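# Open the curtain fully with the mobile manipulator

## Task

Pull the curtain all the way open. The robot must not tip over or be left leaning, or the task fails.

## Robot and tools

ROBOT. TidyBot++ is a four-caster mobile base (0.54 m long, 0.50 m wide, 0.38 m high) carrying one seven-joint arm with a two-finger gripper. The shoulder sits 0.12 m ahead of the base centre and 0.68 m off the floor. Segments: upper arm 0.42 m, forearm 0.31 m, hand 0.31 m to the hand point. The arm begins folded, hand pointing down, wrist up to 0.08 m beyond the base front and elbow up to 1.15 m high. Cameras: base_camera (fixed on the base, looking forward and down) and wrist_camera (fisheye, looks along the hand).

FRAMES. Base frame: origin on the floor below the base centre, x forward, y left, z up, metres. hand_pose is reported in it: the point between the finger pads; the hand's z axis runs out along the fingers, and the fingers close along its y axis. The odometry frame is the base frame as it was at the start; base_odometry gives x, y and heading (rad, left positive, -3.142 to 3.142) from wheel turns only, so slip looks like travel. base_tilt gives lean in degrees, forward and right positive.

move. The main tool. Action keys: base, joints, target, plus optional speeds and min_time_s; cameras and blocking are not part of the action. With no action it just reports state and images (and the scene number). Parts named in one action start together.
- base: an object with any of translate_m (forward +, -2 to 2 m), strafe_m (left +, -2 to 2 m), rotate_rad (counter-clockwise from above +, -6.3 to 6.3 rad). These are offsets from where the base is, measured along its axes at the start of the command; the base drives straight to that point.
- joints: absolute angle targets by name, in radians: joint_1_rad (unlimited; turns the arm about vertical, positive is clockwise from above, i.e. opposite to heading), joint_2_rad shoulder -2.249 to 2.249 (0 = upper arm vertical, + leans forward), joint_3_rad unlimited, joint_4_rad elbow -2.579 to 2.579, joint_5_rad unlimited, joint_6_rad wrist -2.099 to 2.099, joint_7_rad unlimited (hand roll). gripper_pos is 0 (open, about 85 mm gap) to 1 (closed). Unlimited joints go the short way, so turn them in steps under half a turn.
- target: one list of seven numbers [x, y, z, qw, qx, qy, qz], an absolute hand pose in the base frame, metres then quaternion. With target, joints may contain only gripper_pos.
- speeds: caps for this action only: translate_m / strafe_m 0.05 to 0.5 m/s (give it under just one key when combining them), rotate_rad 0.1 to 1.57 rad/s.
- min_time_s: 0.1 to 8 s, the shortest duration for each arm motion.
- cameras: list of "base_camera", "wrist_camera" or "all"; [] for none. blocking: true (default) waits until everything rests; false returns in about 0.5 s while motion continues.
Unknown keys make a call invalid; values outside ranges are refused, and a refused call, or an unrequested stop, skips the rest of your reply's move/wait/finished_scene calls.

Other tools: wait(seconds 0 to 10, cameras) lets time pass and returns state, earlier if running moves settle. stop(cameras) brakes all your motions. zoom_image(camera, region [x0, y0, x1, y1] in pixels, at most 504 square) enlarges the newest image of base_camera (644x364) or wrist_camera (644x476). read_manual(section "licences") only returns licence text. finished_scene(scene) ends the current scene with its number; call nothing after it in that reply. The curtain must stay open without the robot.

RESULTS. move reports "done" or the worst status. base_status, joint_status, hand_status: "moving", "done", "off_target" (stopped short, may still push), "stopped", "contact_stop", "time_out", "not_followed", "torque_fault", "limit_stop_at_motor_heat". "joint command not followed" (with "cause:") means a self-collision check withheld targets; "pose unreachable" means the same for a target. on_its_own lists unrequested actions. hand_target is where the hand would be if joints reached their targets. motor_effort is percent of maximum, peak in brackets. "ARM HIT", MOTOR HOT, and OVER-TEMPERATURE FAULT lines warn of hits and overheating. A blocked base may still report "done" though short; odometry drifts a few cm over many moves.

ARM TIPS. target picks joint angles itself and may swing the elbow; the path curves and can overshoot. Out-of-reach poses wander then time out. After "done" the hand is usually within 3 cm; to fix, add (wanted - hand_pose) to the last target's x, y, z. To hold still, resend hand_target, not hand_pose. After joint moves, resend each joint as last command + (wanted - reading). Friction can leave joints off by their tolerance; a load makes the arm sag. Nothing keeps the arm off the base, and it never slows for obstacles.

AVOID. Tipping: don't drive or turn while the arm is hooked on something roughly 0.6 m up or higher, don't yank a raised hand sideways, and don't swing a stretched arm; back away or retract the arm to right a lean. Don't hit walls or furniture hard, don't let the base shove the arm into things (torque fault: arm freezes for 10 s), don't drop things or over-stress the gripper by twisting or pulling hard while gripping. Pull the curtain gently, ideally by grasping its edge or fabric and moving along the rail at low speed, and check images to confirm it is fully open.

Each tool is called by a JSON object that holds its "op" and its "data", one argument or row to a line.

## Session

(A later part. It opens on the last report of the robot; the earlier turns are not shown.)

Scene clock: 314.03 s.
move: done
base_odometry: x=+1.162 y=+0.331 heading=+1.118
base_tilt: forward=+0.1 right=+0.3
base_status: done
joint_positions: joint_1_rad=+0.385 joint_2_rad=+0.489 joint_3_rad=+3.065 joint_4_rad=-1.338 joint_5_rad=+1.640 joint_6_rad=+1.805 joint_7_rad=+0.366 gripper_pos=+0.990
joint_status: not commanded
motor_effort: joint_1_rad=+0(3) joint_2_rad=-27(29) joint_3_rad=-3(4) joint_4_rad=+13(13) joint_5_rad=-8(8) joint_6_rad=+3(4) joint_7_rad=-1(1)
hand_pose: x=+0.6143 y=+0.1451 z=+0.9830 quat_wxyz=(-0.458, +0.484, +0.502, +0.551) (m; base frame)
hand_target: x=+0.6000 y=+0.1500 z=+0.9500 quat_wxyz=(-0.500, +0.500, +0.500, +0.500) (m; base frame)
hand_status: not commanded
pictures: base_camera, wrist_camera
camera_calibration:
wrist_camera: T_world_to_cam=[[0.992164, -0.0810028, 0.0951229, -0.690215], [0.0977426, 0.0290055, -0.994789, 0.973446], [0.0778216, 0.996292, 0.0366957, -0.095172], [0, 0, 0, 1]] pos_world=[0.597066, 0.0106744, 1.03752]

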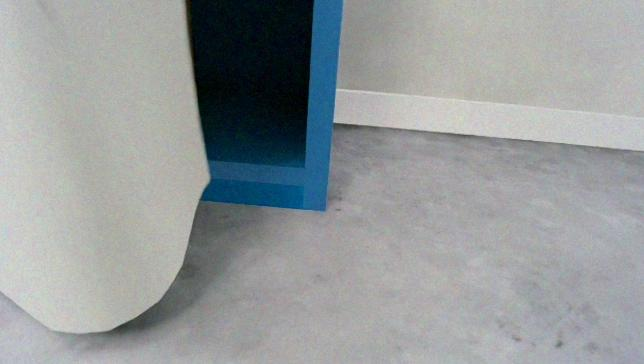

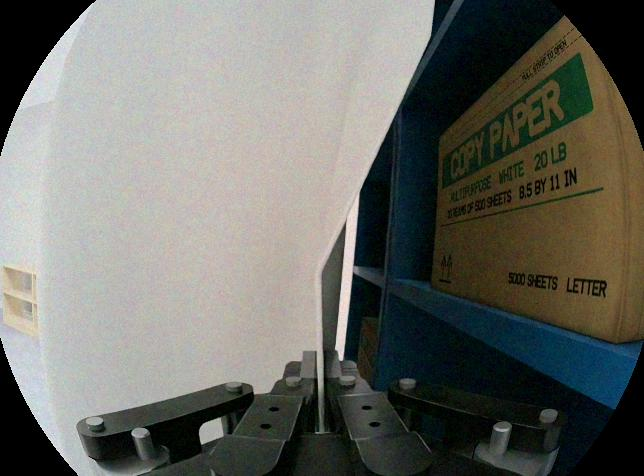

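{"op": "move", "data": {
  "base": {"strafe_m": -0.25},
  "speeds": {"strafe_m": 0.15},
  "cameras": ["wrist_camera"]
}}

{"op": "move", "data": {
  "joints": {"gripper_pos": 0.0},
  "cameras": ["wrist_camera"]
}}

{"op": "move", "data": {
  "base": {"strafe_m": -0.22},
  "speeds": {"strafe_m": 0.15},
  "cameras": ["all"]
}}

Scene clock: 327.23 s.
move: done
base_odometry: x=+1.387 y=+0.222 heading=+1.118
base_tilt: forward=+0.1 right=+0.4
base_status: done
joint_positions: joint_1_rad=+0.376 joint_2_rad=+0.489 joint_3_rad=+3.065 joint_4_rad=-1.338 joint_5_rad=+1.658 joint_6_rad=+1.805 joint_7_rad=+0.366 gripper_pos=+0.990
joint_status: not commanded
motor_effort: joint_1_rad=+0(3) joint_2_rad=-29(31) joint_3_rad=-3(5) joint_4_rad=+13(14) joint_5_rad=-10(11) joint_6_rad=+2(4) joint_7_rad=-1(1)
hand_pose: x=+0.6119 y=+0.1495 z=+0.9776 quat_wxyz=(-0.459, +0.486, +0.508, +0.543) (m; base frame)
hand_target: x=+0.6000 y=+0.1500 z=+0.9500 quat_wxyz=(-0.500, +0.500, +0.500, +0.500) (m; base frame)
hand_status: not commanded
pictures: wrist_camera
camera_calibration:
wrist_camera: T_world_to_cam=[[0.993651, -0.0667097, 0.0905965, -0.685635], [0.0917469, 0.0143822, -0.995678, 0.974871], [0.0651185, 0.997669, 0.0204113, -0.0757303], [0, 0, 0, 1]] pos_world=[0.596772, 0.0157944, 1.03432]

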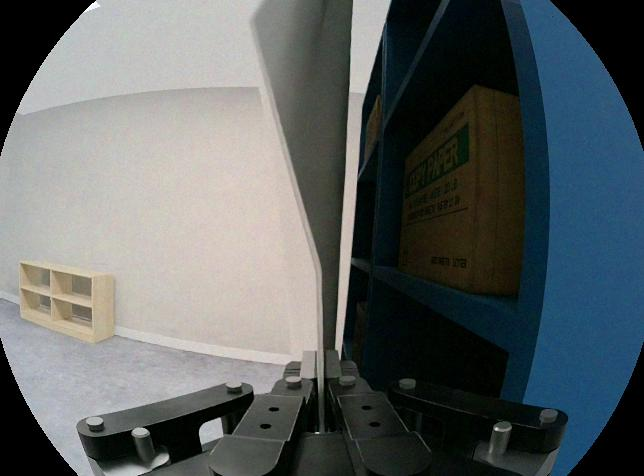

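Scene clock: 328.33 s.
move: done
base_odometry: x=+1.387 y=+0.222 heading=+1.118
base_tilt: forward=+0.1 right=+0.4
base_status: not commanded
joint_positions: joint_1_rad=+0.376 joint_2_rad=+0.489 joint_3_rad=+3.065 joint_4_rad=-1.338 joint_5_rad=+1.658 joint_6_rad=+1.805 joint_7_rad=+0.366 gripper_pos=+0.000
joint_status: all done
motor_effort: joint_1_rad=+1(1) joint_2_rad=-29(29) joint_3_rad=-3(3) joint_4_rad=+13(13) joint_5_rad=-9(11) joint_6_rad=+2(3) joint_7_rad=-1(1)
hand_pose: x=+0.6119 y=+0.1495 z=+0.9776 quat_wxyz=(-0.459, +0.486, +0.508, +0.543) (m; base frame)
hand_target: x=+0.6000 y=+0.1500 z=+0.9500 quat_wxyz=(-0.500, +0.500, +0.500, +0.500) (m; base frame)
hand_status: not commanded
pictures: wrist_camera
camera_calibration:
wrist_camera: T_world_to_cam=[[0.99365, -0.0667097, 0.0906032, -0.685642], [0.0917536, 0.0143817, -0.995678, 0.974866], [0.0651183, 0.997669, 0.0204113, -0.0757302], [0, 0, 0, 1]] pos_world=[0.596772, 0.0157944, 1.03432]

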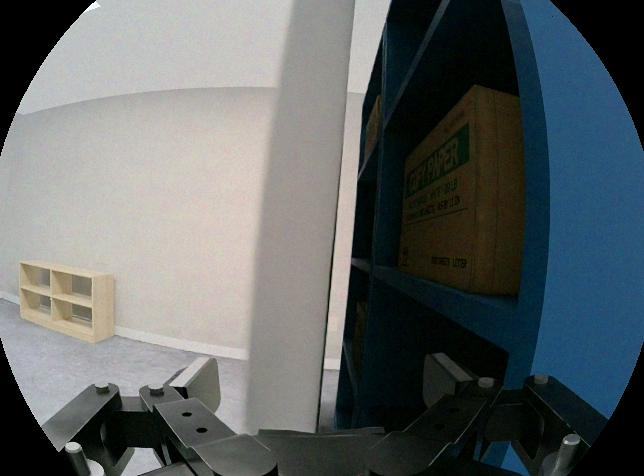

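Scene clock: 330.43 s.
move: done
base_odometry: x=+1.585 y=+0.126 heading=+1.117
base_tilt: forward=+0.1 right=+0.3
base_status: done
joint_positions: joint_1_rad=+0.374 joint_2_rad=+0.489 joint_3_rad=+3.065 joint_4_rad=-1.338 joint_5_rad=+1.658 joint_6_rad=+1.805 joint_7_rad=+0.366 gripper_pos=+0.000
joint_status: not commanded
motor_effort: joint_1_rad=+0(3) joint_2_rad=-29(29) joint_3_rad=-3(4) joint_4_rad=+13(14) joint_5_rad=-9(10) joint_6_rad=+3(3) joint_7_rad=-1(1)
hand_pose: x=+0.6115 y=+0.1508 z=+0.9776 quat_wxyz=(-0.460, +0.485, +0.509, +0.542) (m; base frame)
hand_target: x=+0.6000 y=+0.1500 z=+0.9500 quat_wxyz=(-0.500, +0.500, +0.500, +0.500) (m; base frame)
hand_status: not commanded
pictures: base_camera, wrist_camera
camera_calibration:
wrist_camera: T_world_to_cam=[[0.993822, -0.0641094, 0.0906018, -0.685606], [0.091708, 0.0145215, -0.99568, 0.974886], [0.0625168, 0.997837, 0.0203112, -0.075263], [0, 0, 0, 1]] pos_world=[0.59667, 0.0169897, 1.03432]

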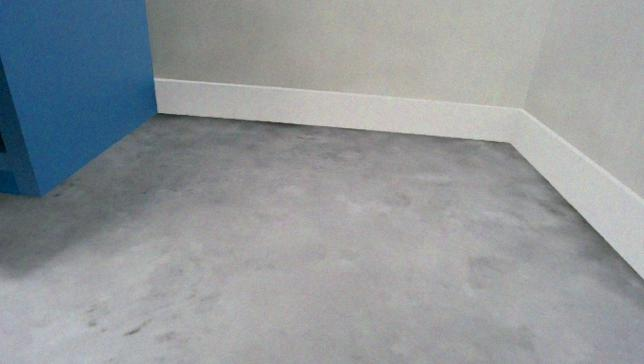

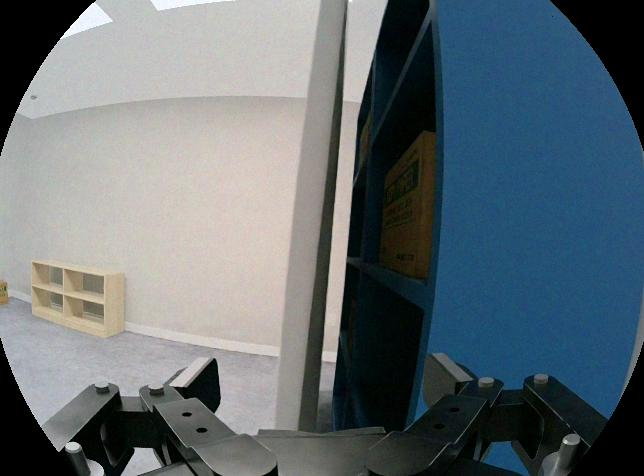

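{"op": "move", "data": {
  "base": {"translate_m": -0.5},
  "cameras": []
}}

{"op": "move", "data": {
  "joints": {"joint_1_rad": 0, "joint_2_rad": -0.33, "joint_3_rad": 3.14, "joint_4_rad": -2.45, "joint_5_rad": 0, "joint_6_rad": 1.15, "joint_7_rad": 1.57},
  "cameras": ["all"]
}}

{"op": "zoom_image", "data": {
  "camera": "wrist_camera",
  "region": [100, 0, 540, 300]
}}

Scene clock: 346.60 s.
move: done
base_odometry: x=+1.366 y=-0.324 heading=+1.117
base_tilt: forward=+0.0 right=+0.3
base_status: done
joint_positions: joint_1_rad=+0.373 joint_2_rad=+0.491 joint_3_rad=+3.065 joint_4_rad=-1.338 joint_5_rad=+1.658 joint_6_rad=+1.805 joint_7_rad=+0.366 gripper_pos=+0.000
joint_status: not commanded
motor_effort: joint_1_rad=+0(2) joint_2_rad=-28(32) joint_3_rad=-3(3) joint_4_rad=+12(14) joint_5_rad=-9(10) joint_6_rad=+2(4) joint_7_rad=-1(1)
hand_pose: x=+0.6120 y=+0.1507 z=+0.9768 quat_wxyz=(-0.461, +0.485, +0.508, +0.542) (m; base frame)
hand_target: x=+0.6000 y=+0.1500 z=+0.9500 quat_wxyz=(-0.500, +0.500, +0.500, +0.500) (m; base frame)
hand_status: not commanded
pictures: none
No camera images: "cameras" was empty.

Scene clock: 349.43 s.
move: done
base_odometry: x=+1.366 y=-0.324 heading=+1.117
base_tilt: forward=+0.1 right=+0.3
base_status: not commanded
joint_positions: joint_1_rad=+0.019 joint_2_rad=-0.297 joint_3_rad=+3.125 joint_4_rad=-2.412 joint_5_rad=+0.059 joint_6_rad=+1.234 joint_7_rad=+1.528 gripper_pos=+0.000
joint_status: all done
motor_effort: joint_1_rad=+0(1) joint_2_rad=-6(30) joint_3_rad=+0(5) joint_4_rad=+16(17) joint_5_rad=-1(10) joint_6_rad=+7(8) joint_7_rad=-1(2)
hand_pose: x=+0.5044 y=+0.0195 z=+1.1191 quat_wxyz=(-0.020, +0.427, +0.022, +0.904) (m; base frame)
hand_target: x=+0.5075 y=+0.0021 z=+1.0917 quat_wxyz=(-0.001, +0.466, +0.000, +0.885) (m; base frame)
hand_status: not commanded
pictures: base_camera, wrist_camera
camera_calibration:
wrist_camera: T_world_to_cam=[[0.0601003, -0.998169, 0.00688652, -0.0175869], [0.640785, 0.0332904, -0.766998, 0.594257], [0.765364, 0.0505096, 0.641612, -0.971799], [0, 0, 0, 1]] pos_world=[0.364046, 0.0117475, 1.07943]

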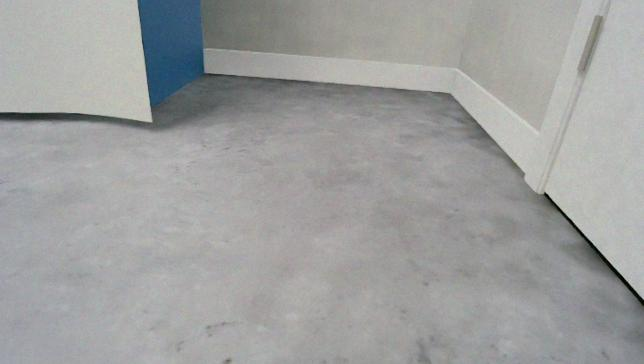

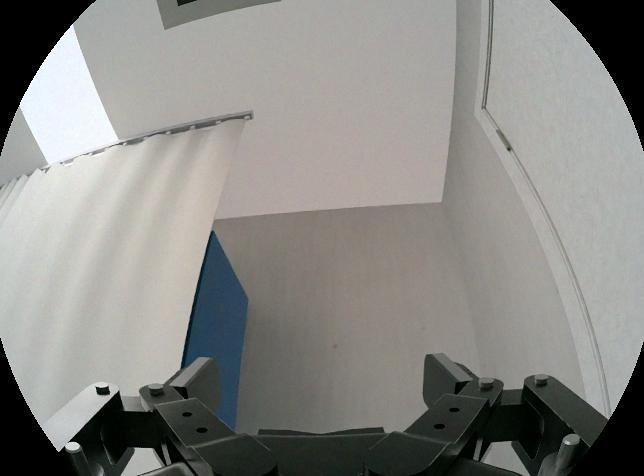

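Scaled by 1.145.

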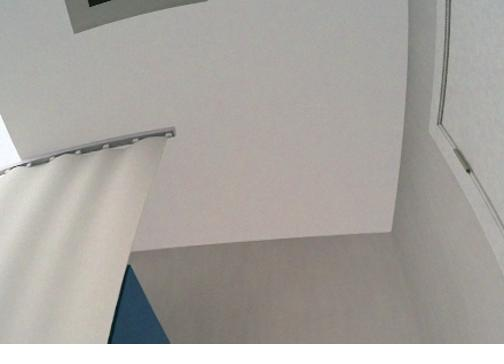

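{"op": "move", "data": {
  "base": {"strafe_m": 1.8, "rotate_rad": -0.067},
  "cameras": []
}}

{"op": "move", "data": {
  "base": {"strafe_m": 0.9},
  "joints": {"joint_1_rad": -0.36, "joint_2_rad": 0.487, "joint_3_rad": 3.2, "joint_4_rad": -1.39, "joint_5_rad": -1.645, "joint_6_rad": 1.77, "joint_7_rad": 2.77},
  "min_time_s": 3,
  "cameras": ["all"]
}}

Scene clock: 371.33 s.
move: done
base_odometry: x=-0.252 y=+0.465 heading=+1.050
base_tilt: forward=+0.0 right=+0.3
base_status: done
joint_positions: joint_1_rad=+0.015 joint_2_rad=-0.298 joint_3_rad=+3.137 joint_4_rad=-2.412 joint_5_rad=+0.047 joint_6_rad=+1.232 joint_7_rad=+1.530 gripper_pos=+0.000
joint_status: not commanded
motor_effort: joint_1_rad=+0(1) joint_2_rad=-7(8) joint_3_rad=+0(2) joint_4_rad=+16(17) joint_5_rad=+0(2) joint_6_rad=+8(8) joint_7_rad=-1(1)
hand_pose: x=+0.5047 y=+0.0118 z=+1.1192 quat_wxyz=(-0.016, +0.427, +0.013, +0.904) (m; base frame)
hand_target: x=+0.5075 y=+0.0021 z=+1.0917 quat_wxyz=(-0.001, +0.466, +0.000, +0.885) (m; base frame)
hand_status: not commanded
pictures: none
No camera images: "cameras" was empty.

Scene clock: 374.97 s.
move: done
base_odometry: x=-1.033 y=+0.912 heading=+1.051
base_tilt: forward=+0.1 right=+0.3
base_status: done
joint_positions: joint_1_rad=-0.342 joint_2_rad=+0.450 joint_3_rad=+3.184 joint_4_rad=-1.418 joint_5_rad=-1.586 joint_6_rad=+1.685 joint_7_rad=+2.728 gripper_pos=+0.000
joint_status: all done
motor_effort: joint_1_rad=+1(3) joint_2_rad=-28(30) joint_3_rad=+2(3) joint_4_rad=+13(17) joint_5_rad=+8(10) joint_6_rad=+3(8) joint_7_rad=-1(2)
hand_pose: x=+0.6377 y=-0.1547 z=+0.9804 quat_wxyz=(+0.425, +0.508, -0.473, +0.581) (m; base frame)
hand_target: x=+0.6200 y=-0.1508 z=+0.9644 quat_wxyz=(+0.462, +0.504, -0.488, +0.543) (m; base frame)
hand_status: not commanded
pictures: base_camera, wrist_camera
camera_calibration:
wrist_camera: T_world_to_cam=[[-0.973295, -0.186393, -0.133992, 0.724219], [0.139889, -0.018793, -0.989989, 0.938247], [0.182009, -0.982296, 0.0443655, -0.178315], [0, 0, 0, 1]] pos_world=[0.606083, -0.0225366, 1.03381]

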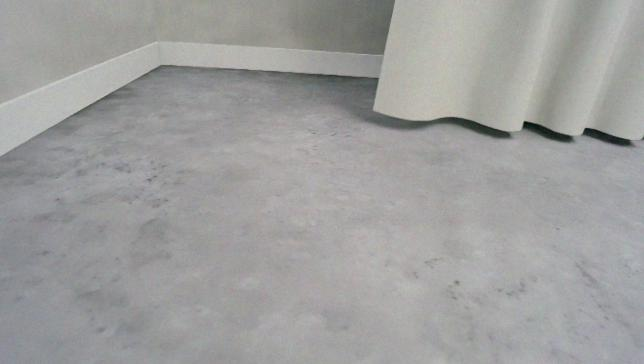

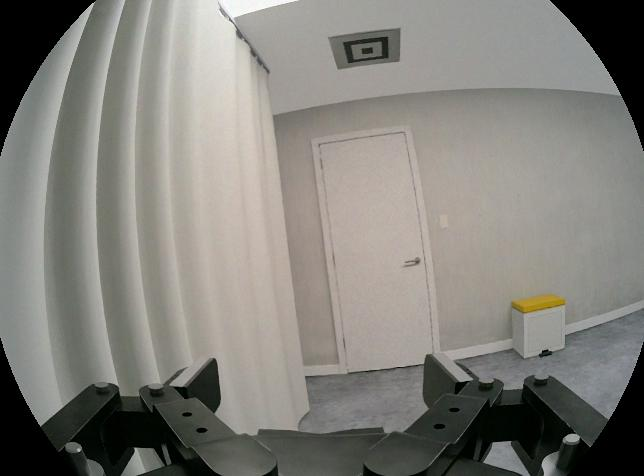

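{"op": "move", "data": {
  "base": {"strafe_m": 0.12, "translate_m": 0.58},
  "joints": {"joint_5_rad": -1.75, "joint_6_rad": 1.87},
  "speeds": {"translate_m": 0.25},
  "cameras": ["all"]
}}

Scene clock: 391.70 s.
move: done
base_odometry: x=-0.849 y=+1.475 heading=+1.051
base_tilt: forward=+0.1 right=+0.3
base_status: done
joint_positions: joint_1_rad=-0.343 joint_2_rad=+0.455 joint_3_rad=+3.186 joint_4_rad=-1.413 joint_5_rad=-1.709 joint_6_rad=+1.805 joint_7_rad=+2.730 gripper_pos=+0.000
joint_status: all done
motor_effort: joint_1_rad=+1(1) joint_2_rad=-26(29) joint_3_rad=+2(3) joint_4_rad=+13(14) joint_5_rad=+8(9) joint_6_rad=+2(5) joint_7_rad=-1(1)
hand_pose: x=+0.5929 y=-0.1594 z=+0.9548 quat_wxyz=(+0.456, +0.496, -0.525, +0.521) (m; base frame)
hand_target: x=+0.5805 y=-0.1518 z=+0.9442 quat_wxyz=(+0.487, +0.495, -0.529, +0.489) (m; base frame)
hand_status: not commanded
pictures: base_camera, wrist_camera
camera_calibration:
wrist_camera: T_world_to_cam=[[-0.993459, -0.0283467, -0.110614, 0.691185], [0.109529, 0.0373553, -0.993281, 0.949271], [0.0322883, -0.9989, -0.0340062, -0.0126327], [0, 0, 0, 1]] pos_world=[0.5831, -0.0284863, 1.01892]

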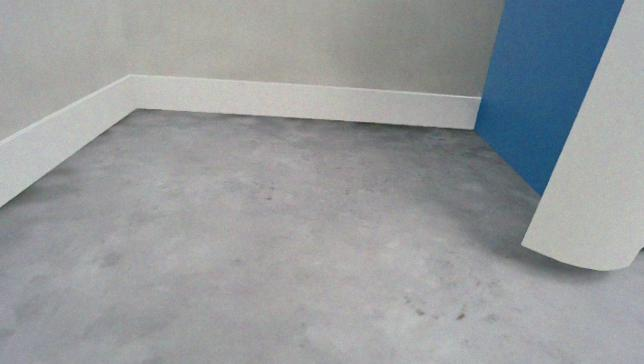

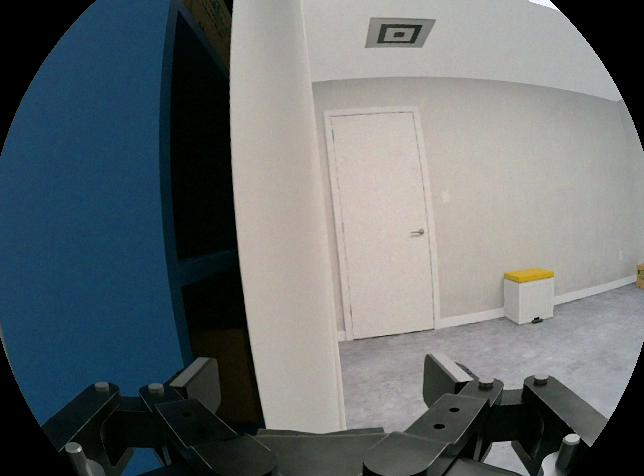

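{"op": "move", "data": {
  "base": {"strafe_m": -0.10, "translate_m": 0.052},
  "speeds": {"translate_m": 0.15},
  "cameras": ["all"]
}}

Scene clock: 409.47 s.
move: done
base_odometry: x=-0.737 y=+1.471 heading=+1.051
base_tilt: forward=+0.1 right=+0.3
base_status: done
joint_positions: joint_1_rad=-0.353 joint_2_rad=+0.455 joint_3_rad=+3.191 joint_4_rad=-1.413 joint_5_rad=-1.709 joint_6_rad=+1.805 joint_7_rad=+2.730 gripper_pos=+0.000
joint_status: not commanded
motor_effort: joint_1_rad=+0(2) joint_2_rad=-28(28) joint_3_rad=+2(3) joint_4_rad=+13(13) joint_5_rad=+9(9) joint_6_rad=+3(4) joint_7_rad=-1(1)
hand_pose: x=+0.5936 y=-0.1563 z=+0.9554 quat_wxyz=(+0.454, +0.496, -0.523, +0.523) (m; base frame)
hand_target: x=+0.5805 y=-0.1518 z=+0.9442 quat_wxyz=(+0.487, +0.495, -0.529, +0.489) (m; base frame)
hand_status: not commanded
pictures: base_camera, wrist_camera
camera_calibration:
wrist_camera: T_world_to_cam=[[-0.993212, -0.033995, -0.111237, 0.691561], [0.110009, 0.0360901, -0.993275, 0.949143], [0.0377809, -0.99877, -0.0321054, -0.0145455], [0, 0, 0, 1]] pos_world=[0.583002, -0.0252728, 1.01922]

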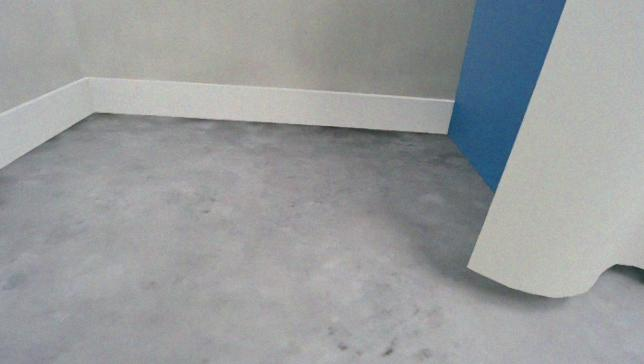

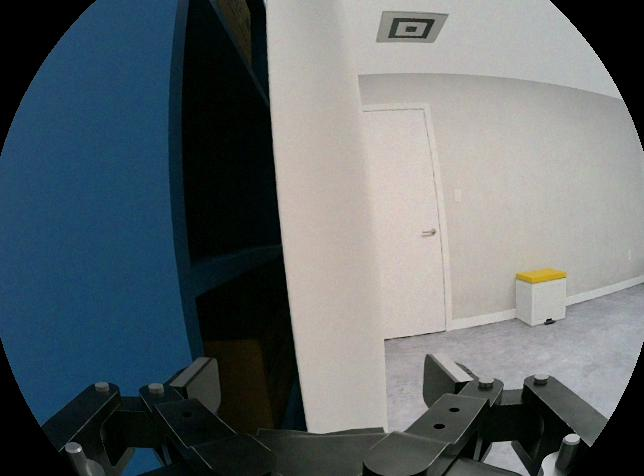

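{"op": "move", "data": {
  "base": {"strafe_m": -0.09},
  "speeds": {"strafe_m": 0.1},
  "cameras": ["all"]
}}

{"op": "move", "data": {
  "joints": {"gripper_pos": 1.0},
  "cameras": ["wrist_camera"]
}}

Scene clock: 423.33 s.
move: done
base_odometry: x=-0.658 y=+1.426 heading=+1.051
base_tilt: forward=+0.1 right=+0.4
base_status: done
joint_positions: joint_1_rad=-0.357 joint_2_rad=+0.455 joint_3_rad=+3.193 joint_4_rad=-1.413 joint_5_rad=-1.709 joint_6_rad=+1.805 joint_7_rad=+2.730 gripper_pos=+0.000
joint_status: not commanded
motor_effort: joint_1_rad=+0(3) joint_2_rad=-27(29) joint_3_rad=+2(3) joint_4_rad=+13(13) joint_5_rad=+8(9) joint_6_rad=+3(4) joint_7_rad=-1(1)
hand_pose: x=+0.5939 y=-0.1551 z=+0.9557 quat_wxyz=(+0.454, +0.497, -0.522, +0.524) (m; base frame)
hand_target: x=+0.5805 y=-0.1518 z=+0.9442 quat_wxyz=(+0.487, +0.495, -0.529, +0.489) (m; base frame)
hand_status: not commanded
pictures: base_camera, wrist_camera
camera_calibration:
wrist_camera: T_world_to_cam=[[-0.993116, -0.0358927, -0.111497, 0.691784], [0.110243, 0.0352034, -0.993281, 0.949151], [0.0395766, -0.998735, -0.0310041, -0.0156032], [0, 0, 0, 1]] pos_world=[0.583002, -0.0241669, 1.01942]

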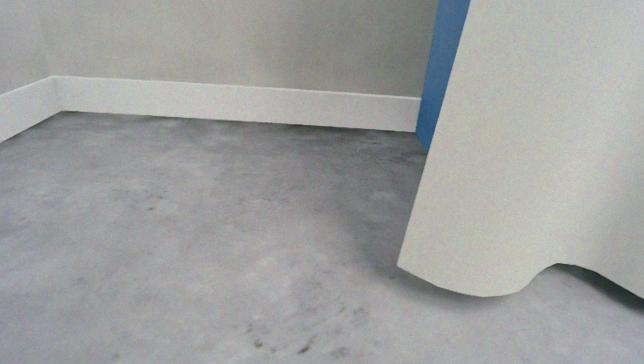

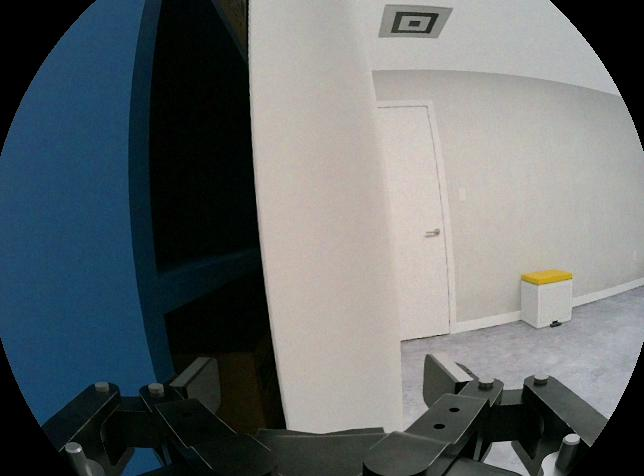

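Scene clock: 424.43 s.
move: done
base_odometry: x=-0.658 y=+1.426 heading=+1.051
base_tilt: forward=+0.1 right=+0.4
base_status: not commanded
joint_positions: joint_1_rad=-0.357 joint_2_rad=+0.455 joint_3_rad=+3.193 joint_4_rad=-1.413 joint_5_rad=-1.709 joint_6_rad=+1.805 joint_7_rad=+2.730 gripper_pos=+0.999
joint_status: all done
motor_effort: joint_1_rad=+1(1) joint_2_rad=-27(28) joint_3_rad=+2(3) joint_4_rad=+13(13) joint_5_rad=+8(9) joint_6_rad=+3(4) joint_7_rad=-1(1)
hand_pose: x=+0.5939 y=-0.1551 z=+0.9557 quat_wxyz=(+0.454, +0.497, -0.522, +0.524) (m; base frame)
hand_target: x=+0.5805 y=-0.1518 z=+0.9442 quat_wxyz=(+0.487, +0.495, -0.529, +0.489) (m; base frame)
hand_status: not commanded
pictures: wrist_camera
camera_calibration:
wrist_camera: T_world_to_cam=[[-0.993116, -0.0358927, -0.111497, 0.691784], [0.110243, 0.0352034, -0.993281, 0.949151], [0.0395766, -0.998735, -0.0310041, -0.0156032], [0, 0, 0, 1]] pos_world=[0.583002, -0.0241669, 1.01942]

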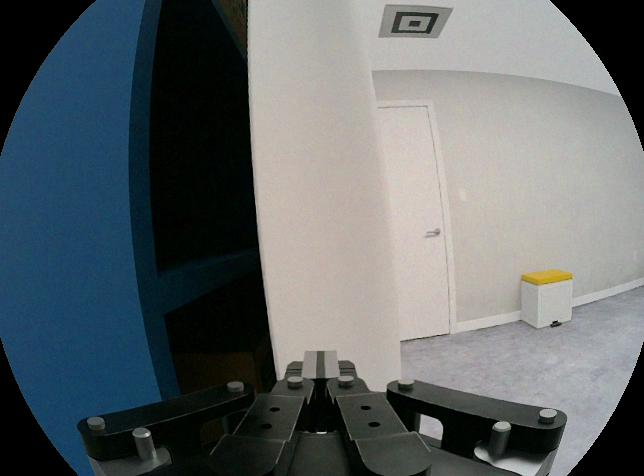

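{"op": "move", "data": {
  "joints": {"gripper_pos": 0.0},
  "cameras": []
}}

{"op": "move", "data": {
  "base": {"strafe_m": -0.055, "translate_m": 0.012},
  "speeds": {"strafe_m": 0.1},
  "cameras": ["all"]
}}

{"op": "move", "data": {
  "joints": {"gripper_pos": 1.0},
  "cameras": ["wrist_camera"]
}}

Scene clock: 440.17 s.
move: done
base_odometry: x=-0.658 y=+1.426 heading=+1.051
base_tilt: forward=+0.1 right=+0.3
base_status: not commanded
joint_positions: joint_1_rad=-0.357 joint_2_rad=+0.455 joint_3_rad=+3.193 joint_4_rad=-1.413 joint_5_rad=-1.709 joint_6_rad=+1.805 joint_7_rad=+2.730 gripper_pos=+0.000
joint_status: all done
motor_effort: joint_1_rad=+1(1) joint_2_rad=-26(28) joint_3_rad=+2(3) joint_4_rad=+13(13) joint_5_rad=+8(9) joint_6_rad=+4(4) joint_7_rad=-1(1)
hand_pose: x=+0.5939 y=-0.1551 z=+0.9557 quat_wxyz=(+0.454, +0.497, -0.522, +0.524) (m; base frame)
hand_target: x=+0.5805 y=-0.1518 z=+0.9442 quat_wxyz=(+0.487, +0.495, -0.529, +0.489) (m; base frame)
hand_status: not commanded
pictures: none
No camera images: "cameras" was empty.

Scene clock: 441.27 s.
move: done
base_odometry: x=-0.604 y=+1.409 heading=+1.051
base_tilt: forward=+0.1 right=+0.3
base_status: done
joint_positions: joint_1_rad=-0.358 joint_2_rad=+0.456 joint_3_rad=+3.194 joint_4_rad=-1.413 joint_5_rad=-1.709 joint_6_rad=+1.805 joint_7_rad=+2.730 gripper_pos=+0.000
joint_status: not commanded
motor_effort: joint_1_rad=+0(3) joint_2_rad=-27(29) joint_3_rad=+2(4) joint_4_rad=+12(13) joint_5_rad=+8(9) joint_6_rad=+3(4) joint_7_rad=-1(1)
hand_pose: x=+0.5939 y=-0.1549 z=+0.9558 quat_wxyz=(+0.454, +0.496, -0.522, +0.524) (m; base frame)
hand_target: x=+0.5805 y=-0.1518 z=+0.9442 quat_wxyz=(+0.487, +0.495, -0.529, +0.489) (m; base frame)
hand_status: not commanded
pictures: base_camera, wrist_camera
camera_calibration:
wrist_camera: T_world_to_cam=[[-0.993093, -0.0362302, -0.111597, 0.691875], [0.110348, 0.0348429, -0.993282, 0.949073], [0.0398752, -0.998736, -0.0306043, -0.0158837], [0, 0, 0, 1]] pos_world=[0.583002, -0.0238652, 1.01942]

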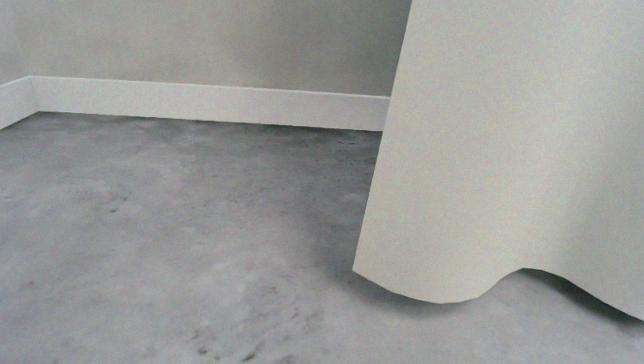

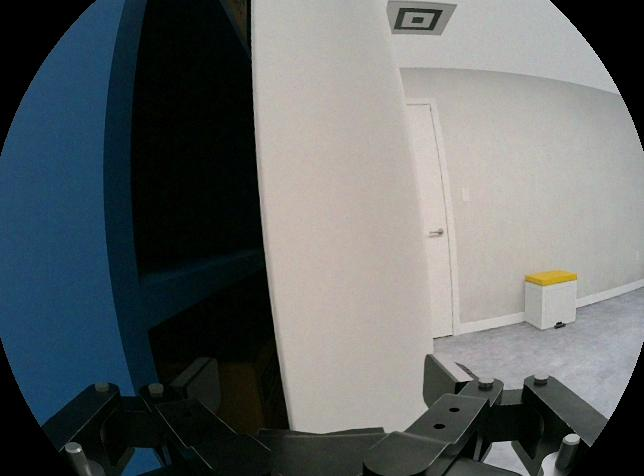

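Scene clock: 442.37 s.
move: done
base_odometry: x=-0.604 y=+1.409 heading=+1.051
base_tilt: forward=+0.1 right=+0.3
base_status: not commanded
joint_positions: joint_1_rad=-0.358 joint_2_rad=+0.456 joint_3_rad=+3.194 joint_4_rad=-1.413 joint_5_rad=-1.709 joint_6_rad=+1.805 joint_7_rad=+2.730 gripper_pos=+0.990
joint_status: all done
motor_effort: joint_1_rad=+0(1) joint_2_rad=-27(28) joint_3_rad=+2(3) joint_4_rad=+13(13) joint_5_rad=+8(9) joint_6_rad=+4(4) joint_7_rad=-1(1)
hand_pose: x=+0.5939 y=-0.1549 z=+0.9558 quat_wxyz=(+0.454, +0.497, -0.522, +0.524) (m; base frame)
hand_target: x=+0.5805 y=-0.1518 z=+0.9442 quat_wxyz=(+0.487, +0.495, -0.529, +0.489) (m; base frame)
hand_status: not commanded
pictures: wrist_camera
camera_calibration:
wrist_camera: T_world_to_cam=[[-0.993136, -0.0362503, -0.111203, 0.6915], [0.109953, 0.0348287, -0.993326, 0.949347], [0.0398815, -0.998736, -0.0306038, -0.0158878], [0, 0, 0, 1]] pos_world=[0.583003, -0.0238651, 1.01942]

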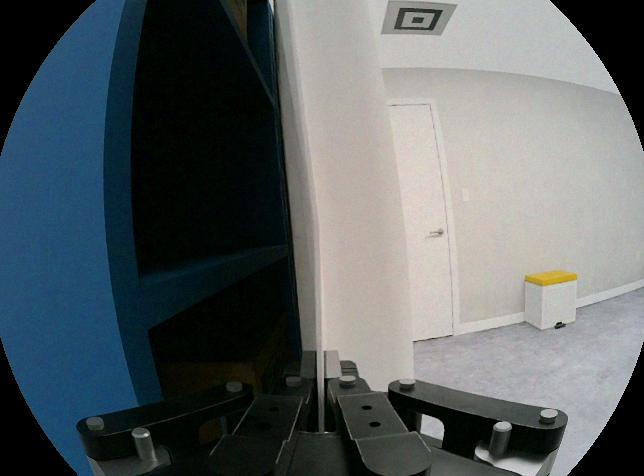

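{"op": "move", "data": {
  "base": {"strafe_m": -0.3},
  "speeds": {"strafe_m": 0.15},
  "cameras": ["all"]
}}

{"op": "move", "data": {
  "base": {"strafe_m": -0.3},
  "speeds": {"strafe_m": 0.15},
  "cameras": ["all"]
}}

Scene clock: 455.67 s.
move: done
base_odometry: x=-0.344 y=+1.260 heading=+1.051
base_tilt: forward=+0.1 right=+0.3
base_status: done
joint_positions: joint_1_rad=-0.360 joint_2_rad=+0.456 joint_3_rad=+3.195 joint_4_rad=-1.413 joint_5_rad=-1.709 joint_6_rad=+1.805 joint_7_rad=+2.730 gripper_pos=+0.990
joint_status: not commanded
motor_effort: joint_1_rad=+1(3) joint_2_rad=-26(29) joint_3_rad=+2(3) joint_4_rad=+12(14) joint_5_rad=+8(10) joint_6_rad=+3(5) joint_7_rad=-1(1)
hand_pose: x=+0.5941 y=-0.1542 z=+0.9559 quat_wxyz=(+0.454, +0.497, -0.522, +0.524) (m; base frame)
hand_target: x=+0.5805 y=-0.1518 z=+0.9442 quat_wxyz=(+0.487, +0.495, -0.529, +0.489) (m; base frame)
hand_status: not commanded
pictures: base_camera, wrist_camera
camera_calibration:
wrist_camera: T_world_to_cam=[[-0.9931, -0.037383, -0.11115, 0.691435], [0.109872, 0.0346532, -0.993341, 0.94948], [0.0409857, -0.9987, -0.0303067, -0.016129], [0, 0, 0, 1]] pos_world=[0.583004, -0.0231626, 1.01952]

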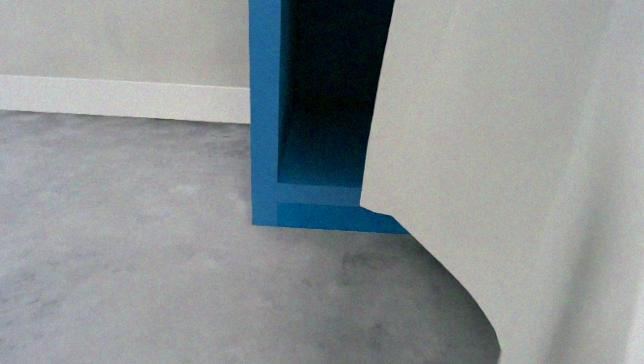

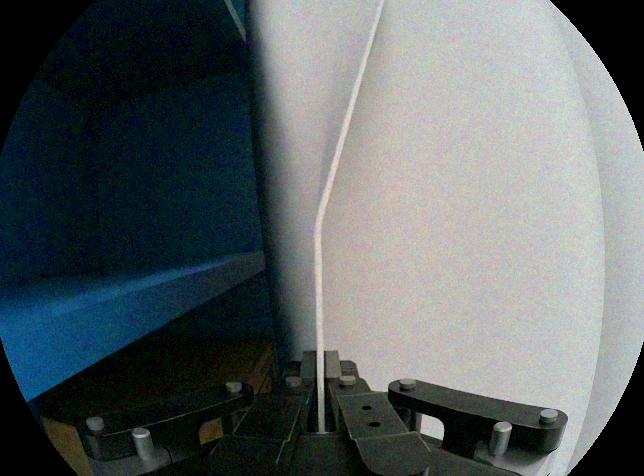

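Scene clock: 458.27 s.
move: done
base_odometry: x=-0.083 y=+1.111 heading=+1.051
base_tilt: forward=+0.1 right=+0.3
base_status: done
joint_positions: joint_1_rad=-0.366 joint_2_rad=+0.456 joint_3_rad=+3.198 joint_4_rad=-1.398 joint_5_rad=-1.709 joint_6_rad=+1.815 joint_7_rad=+2.731 gripper_pos=+0.990
joint_status: not commanded
motor_effort: joint_1_rad=+2(4) joint_2_rad=-23(29) joint_3_rad=+1(4) joint_4_rad=+10(13) joint_5_rad=-1(8) joint_6_rad=+1(4) joint_7_rad=-1(1)
hand_pose: x=+0.5930 y=-0.1520 z=+0.9606 quat_wxyz=(+0.452, +0.492, -0.526, +0.526) (m; base frame)
hand_target: x=+0.5805 y=-0.1518 z=+0.9442 quat_wxyz=(+0.487, +0.495, -0.529, +0.489) (m; base frame)
hand_status: not commanded
pictures: base_camera, wrist_camera
camera_calibration:
wrist_camera: T_world_to_cam=[[-0.991699, -0.0314848, -0.124663, 0.704126], [0.12359, 0.0339937, -0.991751, 0.944382], [0.0354628, -0.998926, -0.0298204, -0.011049], [0, 0, 0, 1]] pos_world=[0.581957, -0.020971, 1.02404]

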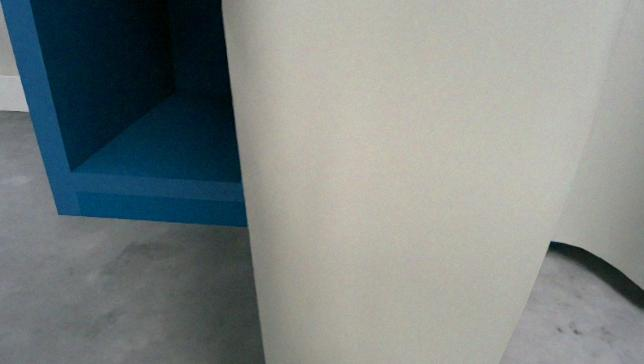

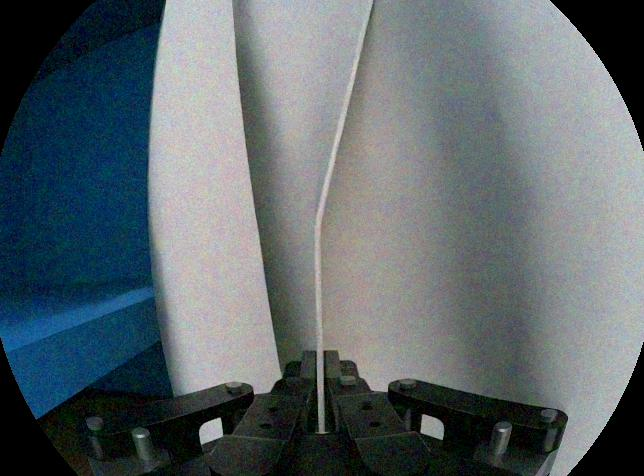

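{"op": "move", "data": {
  "base": {"strafe_m": -0.3},
  "speeds": {"strafe_m": 0.15},
  "cameras": []
}}

{"op": "move", "data": {
  "base": {"strafe_m": -0.3},
  "speeds": {"strafe_m": 0.15},
  "cameras": ["all"]
}}

Scene clock: 469.73 s.
move: done
base_odometry: x=+0.177 y=+0.962 heading=+1.052
base_tilt: forward=+0.0 right=+0.3
base_status: done
joint_positions: joint_1_rad=-0.372 joint_2_rad=+0.456 joint_3_rad=+3.201 joint_4_rad=-1.389 joint_5_rad=-1.709 joint_6_rad=+1.823 joint_7_rad=+2.731 gripper_pos=+0.990
joint_status: not commanded
motor_effort: joint_1_rad=+3(5) joint_2_rad=-20(25) joint_3_rad=+1(3) joint_4_rad=+9(10) joint_5_rad=-4(6) joint_6_rad=-1(2) joint_7_rad=-1(1)
hand_pose: x=+0.5920 y=-0.1496 z=+0.9637 quat_wxyz=(+0.451, +0.488, -0.529, +0.528) (m; base frame)
hand_target: x=+0.5805 y=-0.1518 z=+0.9442 quat_wxyz=(+0.487, +0.495, -0.529, +0.489) (m; base frame)
hand_status: not commanded
pictures: none
No camera images: "cameras" was empty.

Scene clock: 472.33 s.
move: done
base_odometry: x=+0.438 y=+0.814 heading=+1.052
base_tilt: forward=+0.1 right=+0.3
base_status: done
joint_positions: joint_1_rad=-0.380 joint_2_rad=+0.456 joint_3_rad=+3.202 joint_4_rad=-1.384 joint_5_rad=-1.699 joint_6_rad=+1.827 joint_7_rad=+2.731 gripper_pos=+0.990
joint_status: not commanded
motor_effort: joint_1_rad=+4(7) joint_2_rad=-19(23) joint_3_rad=+1(3) joint_4_rad=+9(9) joint_5_rad=-7(9) joint_6_rad=-2(4) joint_7_rad=-1(1)
hand_pose: x=+0.5930 y=-0.1463 z=+0.9681 quat_wxyz=(+0.450, +0.486, -0.527, +0.533) (m; base frame)
hand_target: x=+0.5805 y=-0.1518 z=+0.9442 quat_wxyz=(+0.487, +0.495, -0.529, +0.489) (m; base frame)
hand_status: not commanded
pictures: base_camera, wrist_camera
camera_calibration:
wrist_camera: T_world_to_cam=[[-0.989476, -0.0345517, -0.140513, 0.718729], [0.139727, 0.0242229, -0.989894, 0.938888], [0.0376061, -0.999109, -0.0191402, -0.0167423], [0, 0, 0, 1]] pos_world=[0.580607, -0.0146368, 1.03007]

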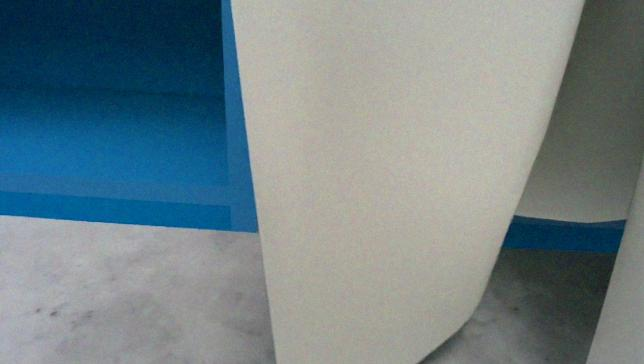

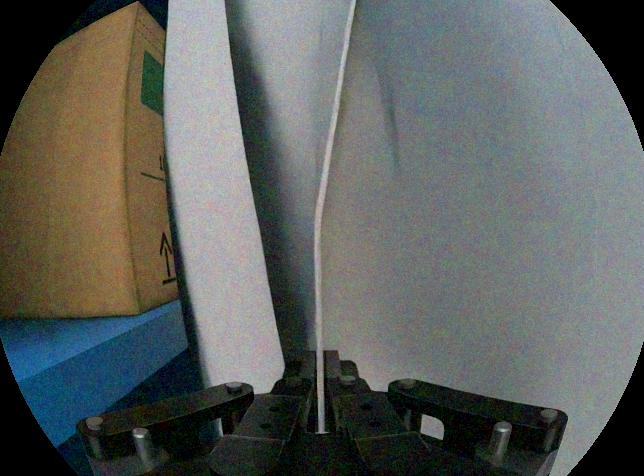

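{"op": "move", "data": {
  "base": {"strafe_m": -0.3},
  "speeds": {"strafe_m": 0.15},
  "cameras": []
}}

{"op": "move", "data": {
  "base": {"strafe_m": -0.2},
  "speeds": {"strafe_m": 0.15},
  "cameras": ["all"]
}}

Scene clock: 481.60 s.
move: done
base_odometry: x=+0.698 y=+0.665 heading=+1.052
base_tilt: forward=+0.0 right=+0.3
base_status: done
joint_positions: joint_1_rad=-0.385 joint_2_rad=+0.456 joint_3_rad=+3.203 joint_4_rad=-1.381 joint_5_rad=-1.692 joint_6_rad=+1.830 joint_7_rad=+2.731 gripper_pos=+0.990
joint_status: not commanded
motor_effort: joint_1_rad=+5(8) joint_2_rad=-19(22) joint_3_rad=+2(3) joint_4_rad=+7(8) joint_5_rad=-8(10) joint_6_rad=-3(3) joint_7_rad=-1(1)
hand_pose: x=+0.5938 y=-0.1440 z=+0.9712 quat_wxyz=(+0.449, +0.484, -0.525, +0.537) (m; base frame)
hand_target: x=+0.5805 y=-0.1518 z=+0.9442 quat_wxyz=(+0.487, +0.495, -0.529, +0.489) (m; base frame)
hand_status: not commanded
pictures: none
No camera images: "cameras" was empty.

Scene clock: 483.50 s.
move: done
base_odometry: x=+0.872 y=+0.566 heading=+1.052
base_tilt: forward=+0.1 right=+0.3
base_status: done
joint_positions: joint_1_rad=-0.390 joint_2_rad=+0.456 joint_3_rad=+3.203 joint_4_rad=-1.378 joint_5_rad=-1.682 joint_6_rad=+1.833 joint_7_rad=+2.731 gripper_pos=+0.990
joint_status: not commanded
motor_effort: joint_1_rad=+6(9) joint_2_rad=-18(21) joint_3_rad=+2(3) joint_4_rad=+6(8) joint_5_rad=-9(11) joint_6_rad=-2(4) joint_7_rad=-1(1)
hand_pose: x=+0.5946 y=-0.1415 z=+0.9750 quat_wxyz=(+0.448, +0.481, -0.523, +0.542) (m; base frame)
hand_target: x=+0.5805 y=-0.1518 z=+0.9442 quat_wxyz=(+0.487, +0.495, -0.529, +0.489) (m; base frame)
hand_status: not commanded
pictures: base_camera, wrist_camera
camera_calibration:
wrist_camera: T_world_to_cam=[[-0.987531, -0.0455168, -0.150702, 0.728664], [0.15039, 0.0102259, -0.988574, 0.935681], [0.0465378, -0.998911, -0.0032531, -0.03261], [0, 0, 0, 1]] pos_world=[0.580378, -0.00897623, 1.0347]

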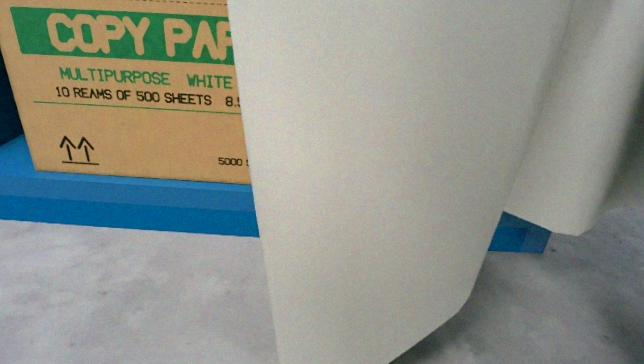

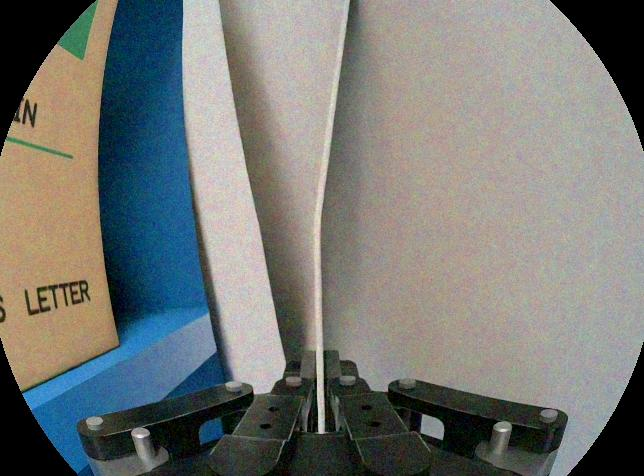

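{"op": "move", "data": {
  "base": {"strafe_m": -0.15},
  "speeds": {"strafe_m": 0.1},
  "cameras": ["all"]
}}

{"op": "move", "data": {
  "base": {"strafe_m": -0.1},
  "speeds": {"strafe_m": 0.1},
  "cameras": ["all"]
}}

Scene clock: 500.07 s.
move: done
base_odometry: x=+1.003 y=+0.492 heading=+1.053
base_tilt: forward=+0.1 right=+0.3
base_status: done
joint_positions: joint_1_rad=-0.393 joint_2_rad=+0.456 joint_3_rad=+3.203 joint_4_rad=-1.376 joint_5_rad=-1.675 joint_6_rad=+1.835 joint_7_rad=+2.732 gripper_pos=+0.990
joint_status: not commanded
motor_effort: joint_1_rad=+6(10) joint_2_rad=-18(21) joint_3_rad=+2(3) joint_4_rad=+6(8) joint_5_rad=-10(12) joint_6_rad=-3(4) joint_7_rad=-1(1)
hand_pose: x=+0.5950 y=-0.1403 z=+0.9776 quat_wxyz=(+0.448, +0.479, -0.522, +0.545) (m; base frame)
hand_target: x=+0.5805 y=-0.1518 z=+0.9442 quat_wxyz=(+0.487, +0.495, -0.529, +0.489) (m; base frame)
hand_status: not commanded
pictures: base_camera, wrist_camera
camera_calibration:
wrist_camera: T_world_to_cam=[[-0.986799, -0.0483699, -0.154555, 0.732442], [0.154524, 0.00439005, -0.987979, 0.934413], [0.048467, -0.99882, 0.00314223, -0.0388258], [0, 0, 0, 1]] pos_world=[0.580266, -0.00745393, 1.0365]

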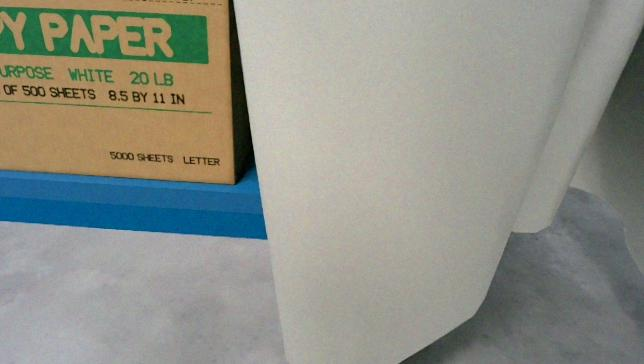

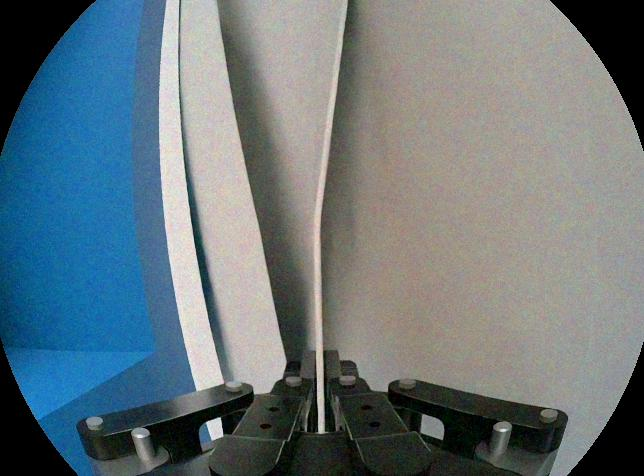

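Scene clock: 501.60 s.
move: done
base_odometry: x=+1.090 y=+0.442 heading=+1.053
base_tilt: forward=+0.1 right=+0.3
base_status: done
joint_positions: joint_1_rad=-0.397 joint_2_rad=+0.456 joint_3_rad=+3.204 joint_4_rad=-1.373 joint_5_rad=-1.665 joint_6_rad=+1.838 joint_7_rad=+2.732 gripper_pos=+0.990
joint_status: not commanded
motor_effort: joint_1_rad=+7(10) joint_2_rad=-17(20) joint_3_rad=+1(3) joint_4_rad=+6(8) joint_5_rad=-13(13) joint_6_rad=-4(5) joint_7_rad=-1(1)
hand_pose: x=+0.5958 y=-0.1381 z=+0.9814 quat_wxyz=(+0.448, +0.477, -0.519, +0.550) (m; base frame)
hand_target: x=+0.5805 y=-0.1518 z=+0.9442 quat_wxyz=(+0.487, +0.495, -0.529, +0.489) (m; base frame)
hand_status: not commanded
pictures: base_camera, wrist_camera
camera_calibration:
wrist_camera: T_world_to_cam=[[-0.985727, -0.0543378, -0.159344, 0.73716], [0.159799, -0.00410807, -0.987141, 0.932831], [0.0529844, -0.998514, 0.0127326, -0.0486783], [0, 0, 0, 1]] pos_world=[0.580152, -0.00471822, 1.03892]

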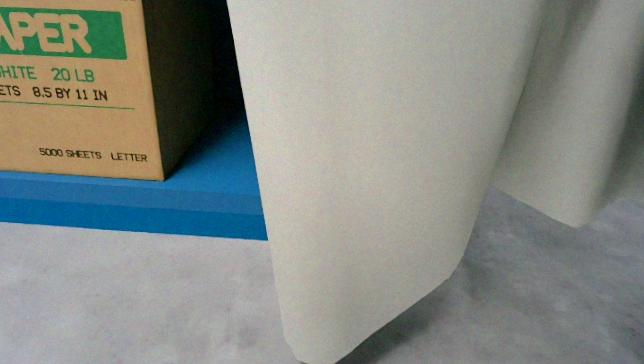

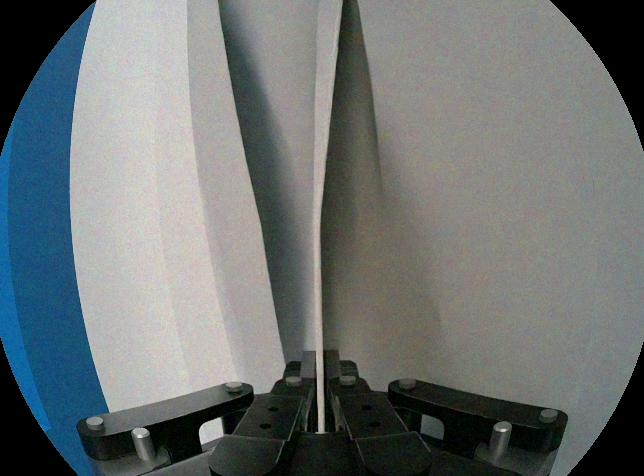

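{"op": "move", "data": {
  "base": {"strafe_m": -0.1},
  "speeds": {"strafe_m": 0.1},
  "cameras": []
}}

{"op": "move", "data": {
  "base": {"strafe_m": -0.1},
  "speeds": {"strafe_m": 0.1},
  "cameras": ["all"]
}}

Scene clock: 509.40 s.
move: done
base_odometry: x=+1.177 y=+0.393 heading=+1.053
base_tilt: forward=+0.0 right=+0.3
base_status: done
joint_positions: joint_1_rad=-0.400 joint_2_rad=+0.456 joint_3_rad=+3.204 joint_4_rad=-1.368 joint_5_rad=-1.653 joint_6_rad=+1.839 joint_7_rad=+2.732 gripper_pos=+0.990
joint_status: not commanded
motor_effort: joint_1_rad=+8(10) joint_2_rad=-17(20) joint_3_rad=+2(4) joint_4_rad=+6(7) joint_5_rad=-13(16) joint_6_rad=-4(5) joint_7_rad=-1(1)
hand_pose: x=+0.5972 y=-0.1364 z=+0.9861 quat_wxyz=(+0.446, +0.474, -0.517, +0.556) (m; base frame)
hand_target: x=+0.5805 y=-0.1518 z=+0.9442 quat_wxyz=(+0.487, +0.495, -0.529, +0.489) (m; base frame)
hand_status: not commanded
pictures: none
No camera images: "cameras" was empty.

Scene clock: 511.07 s.
move: done
base_odometry: x=+1.263 y=+0.344 heading=+1.054
base_tilt: forward=+0.1 right=+0.3
base_status: done
joint_positions: joint_1_rad=-0.407 joint_2_rad=+0.452 joint_3_rad=+3.203 joint_4_rad=-1.362 joint_5_rad=-1.631 joint_6_rad=+1.842 joint_7_rad=+2.734 gripper_pos=+0.990
joint_status: not commanded
motor_effort: joint_1_rad=+10(11) joint_2_rad=-16(20) joint_3_rad=+2(4) joint_4_rad=+5(6) joint_5_rad=-18(20) joint_6_rad=-5(6) joint_7_rad=-1(2)
hand_pose: x=+0.5981 y=-0.1333 z=+0.9956 quat_wxyz=(+0.444, +0.468, -0.514, +0.566) (m; base frame)
hand_target: x=+0.5805 y=-0.1518 z=+0.9442 quat_wxyz=(+0.487, +0.495, -0.529, +0.489) (m; base frame)
hand_status: not commanded
pictures: base_camera, wrist_camera
camera_calibration:
wrist_camera: T_world_to_cam=[[-0.980837, -0.0726632, -0.180772, 0.757917], [0.183233, -0.0287147, -0.98265, 0.924753], [0.0662117, -0.996943, 0.0414787, -0.0805855], [0, 0, 0, 1]] pos_world=[0.579283, 0.00128748, 1.04906]

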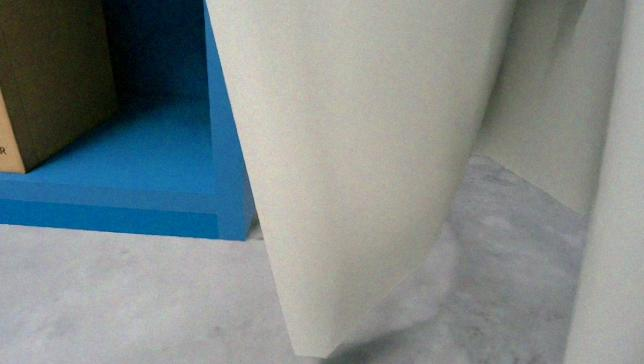

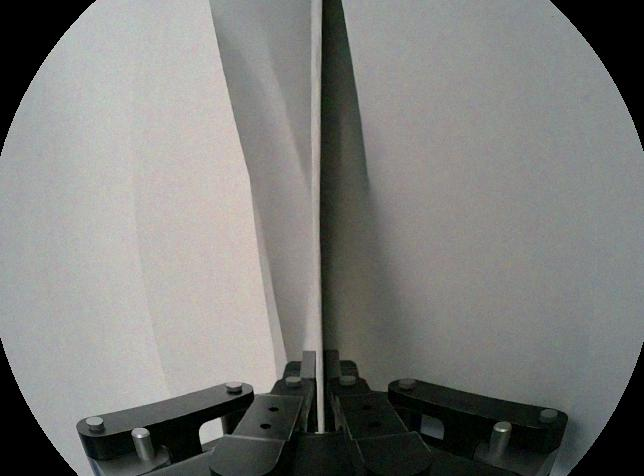

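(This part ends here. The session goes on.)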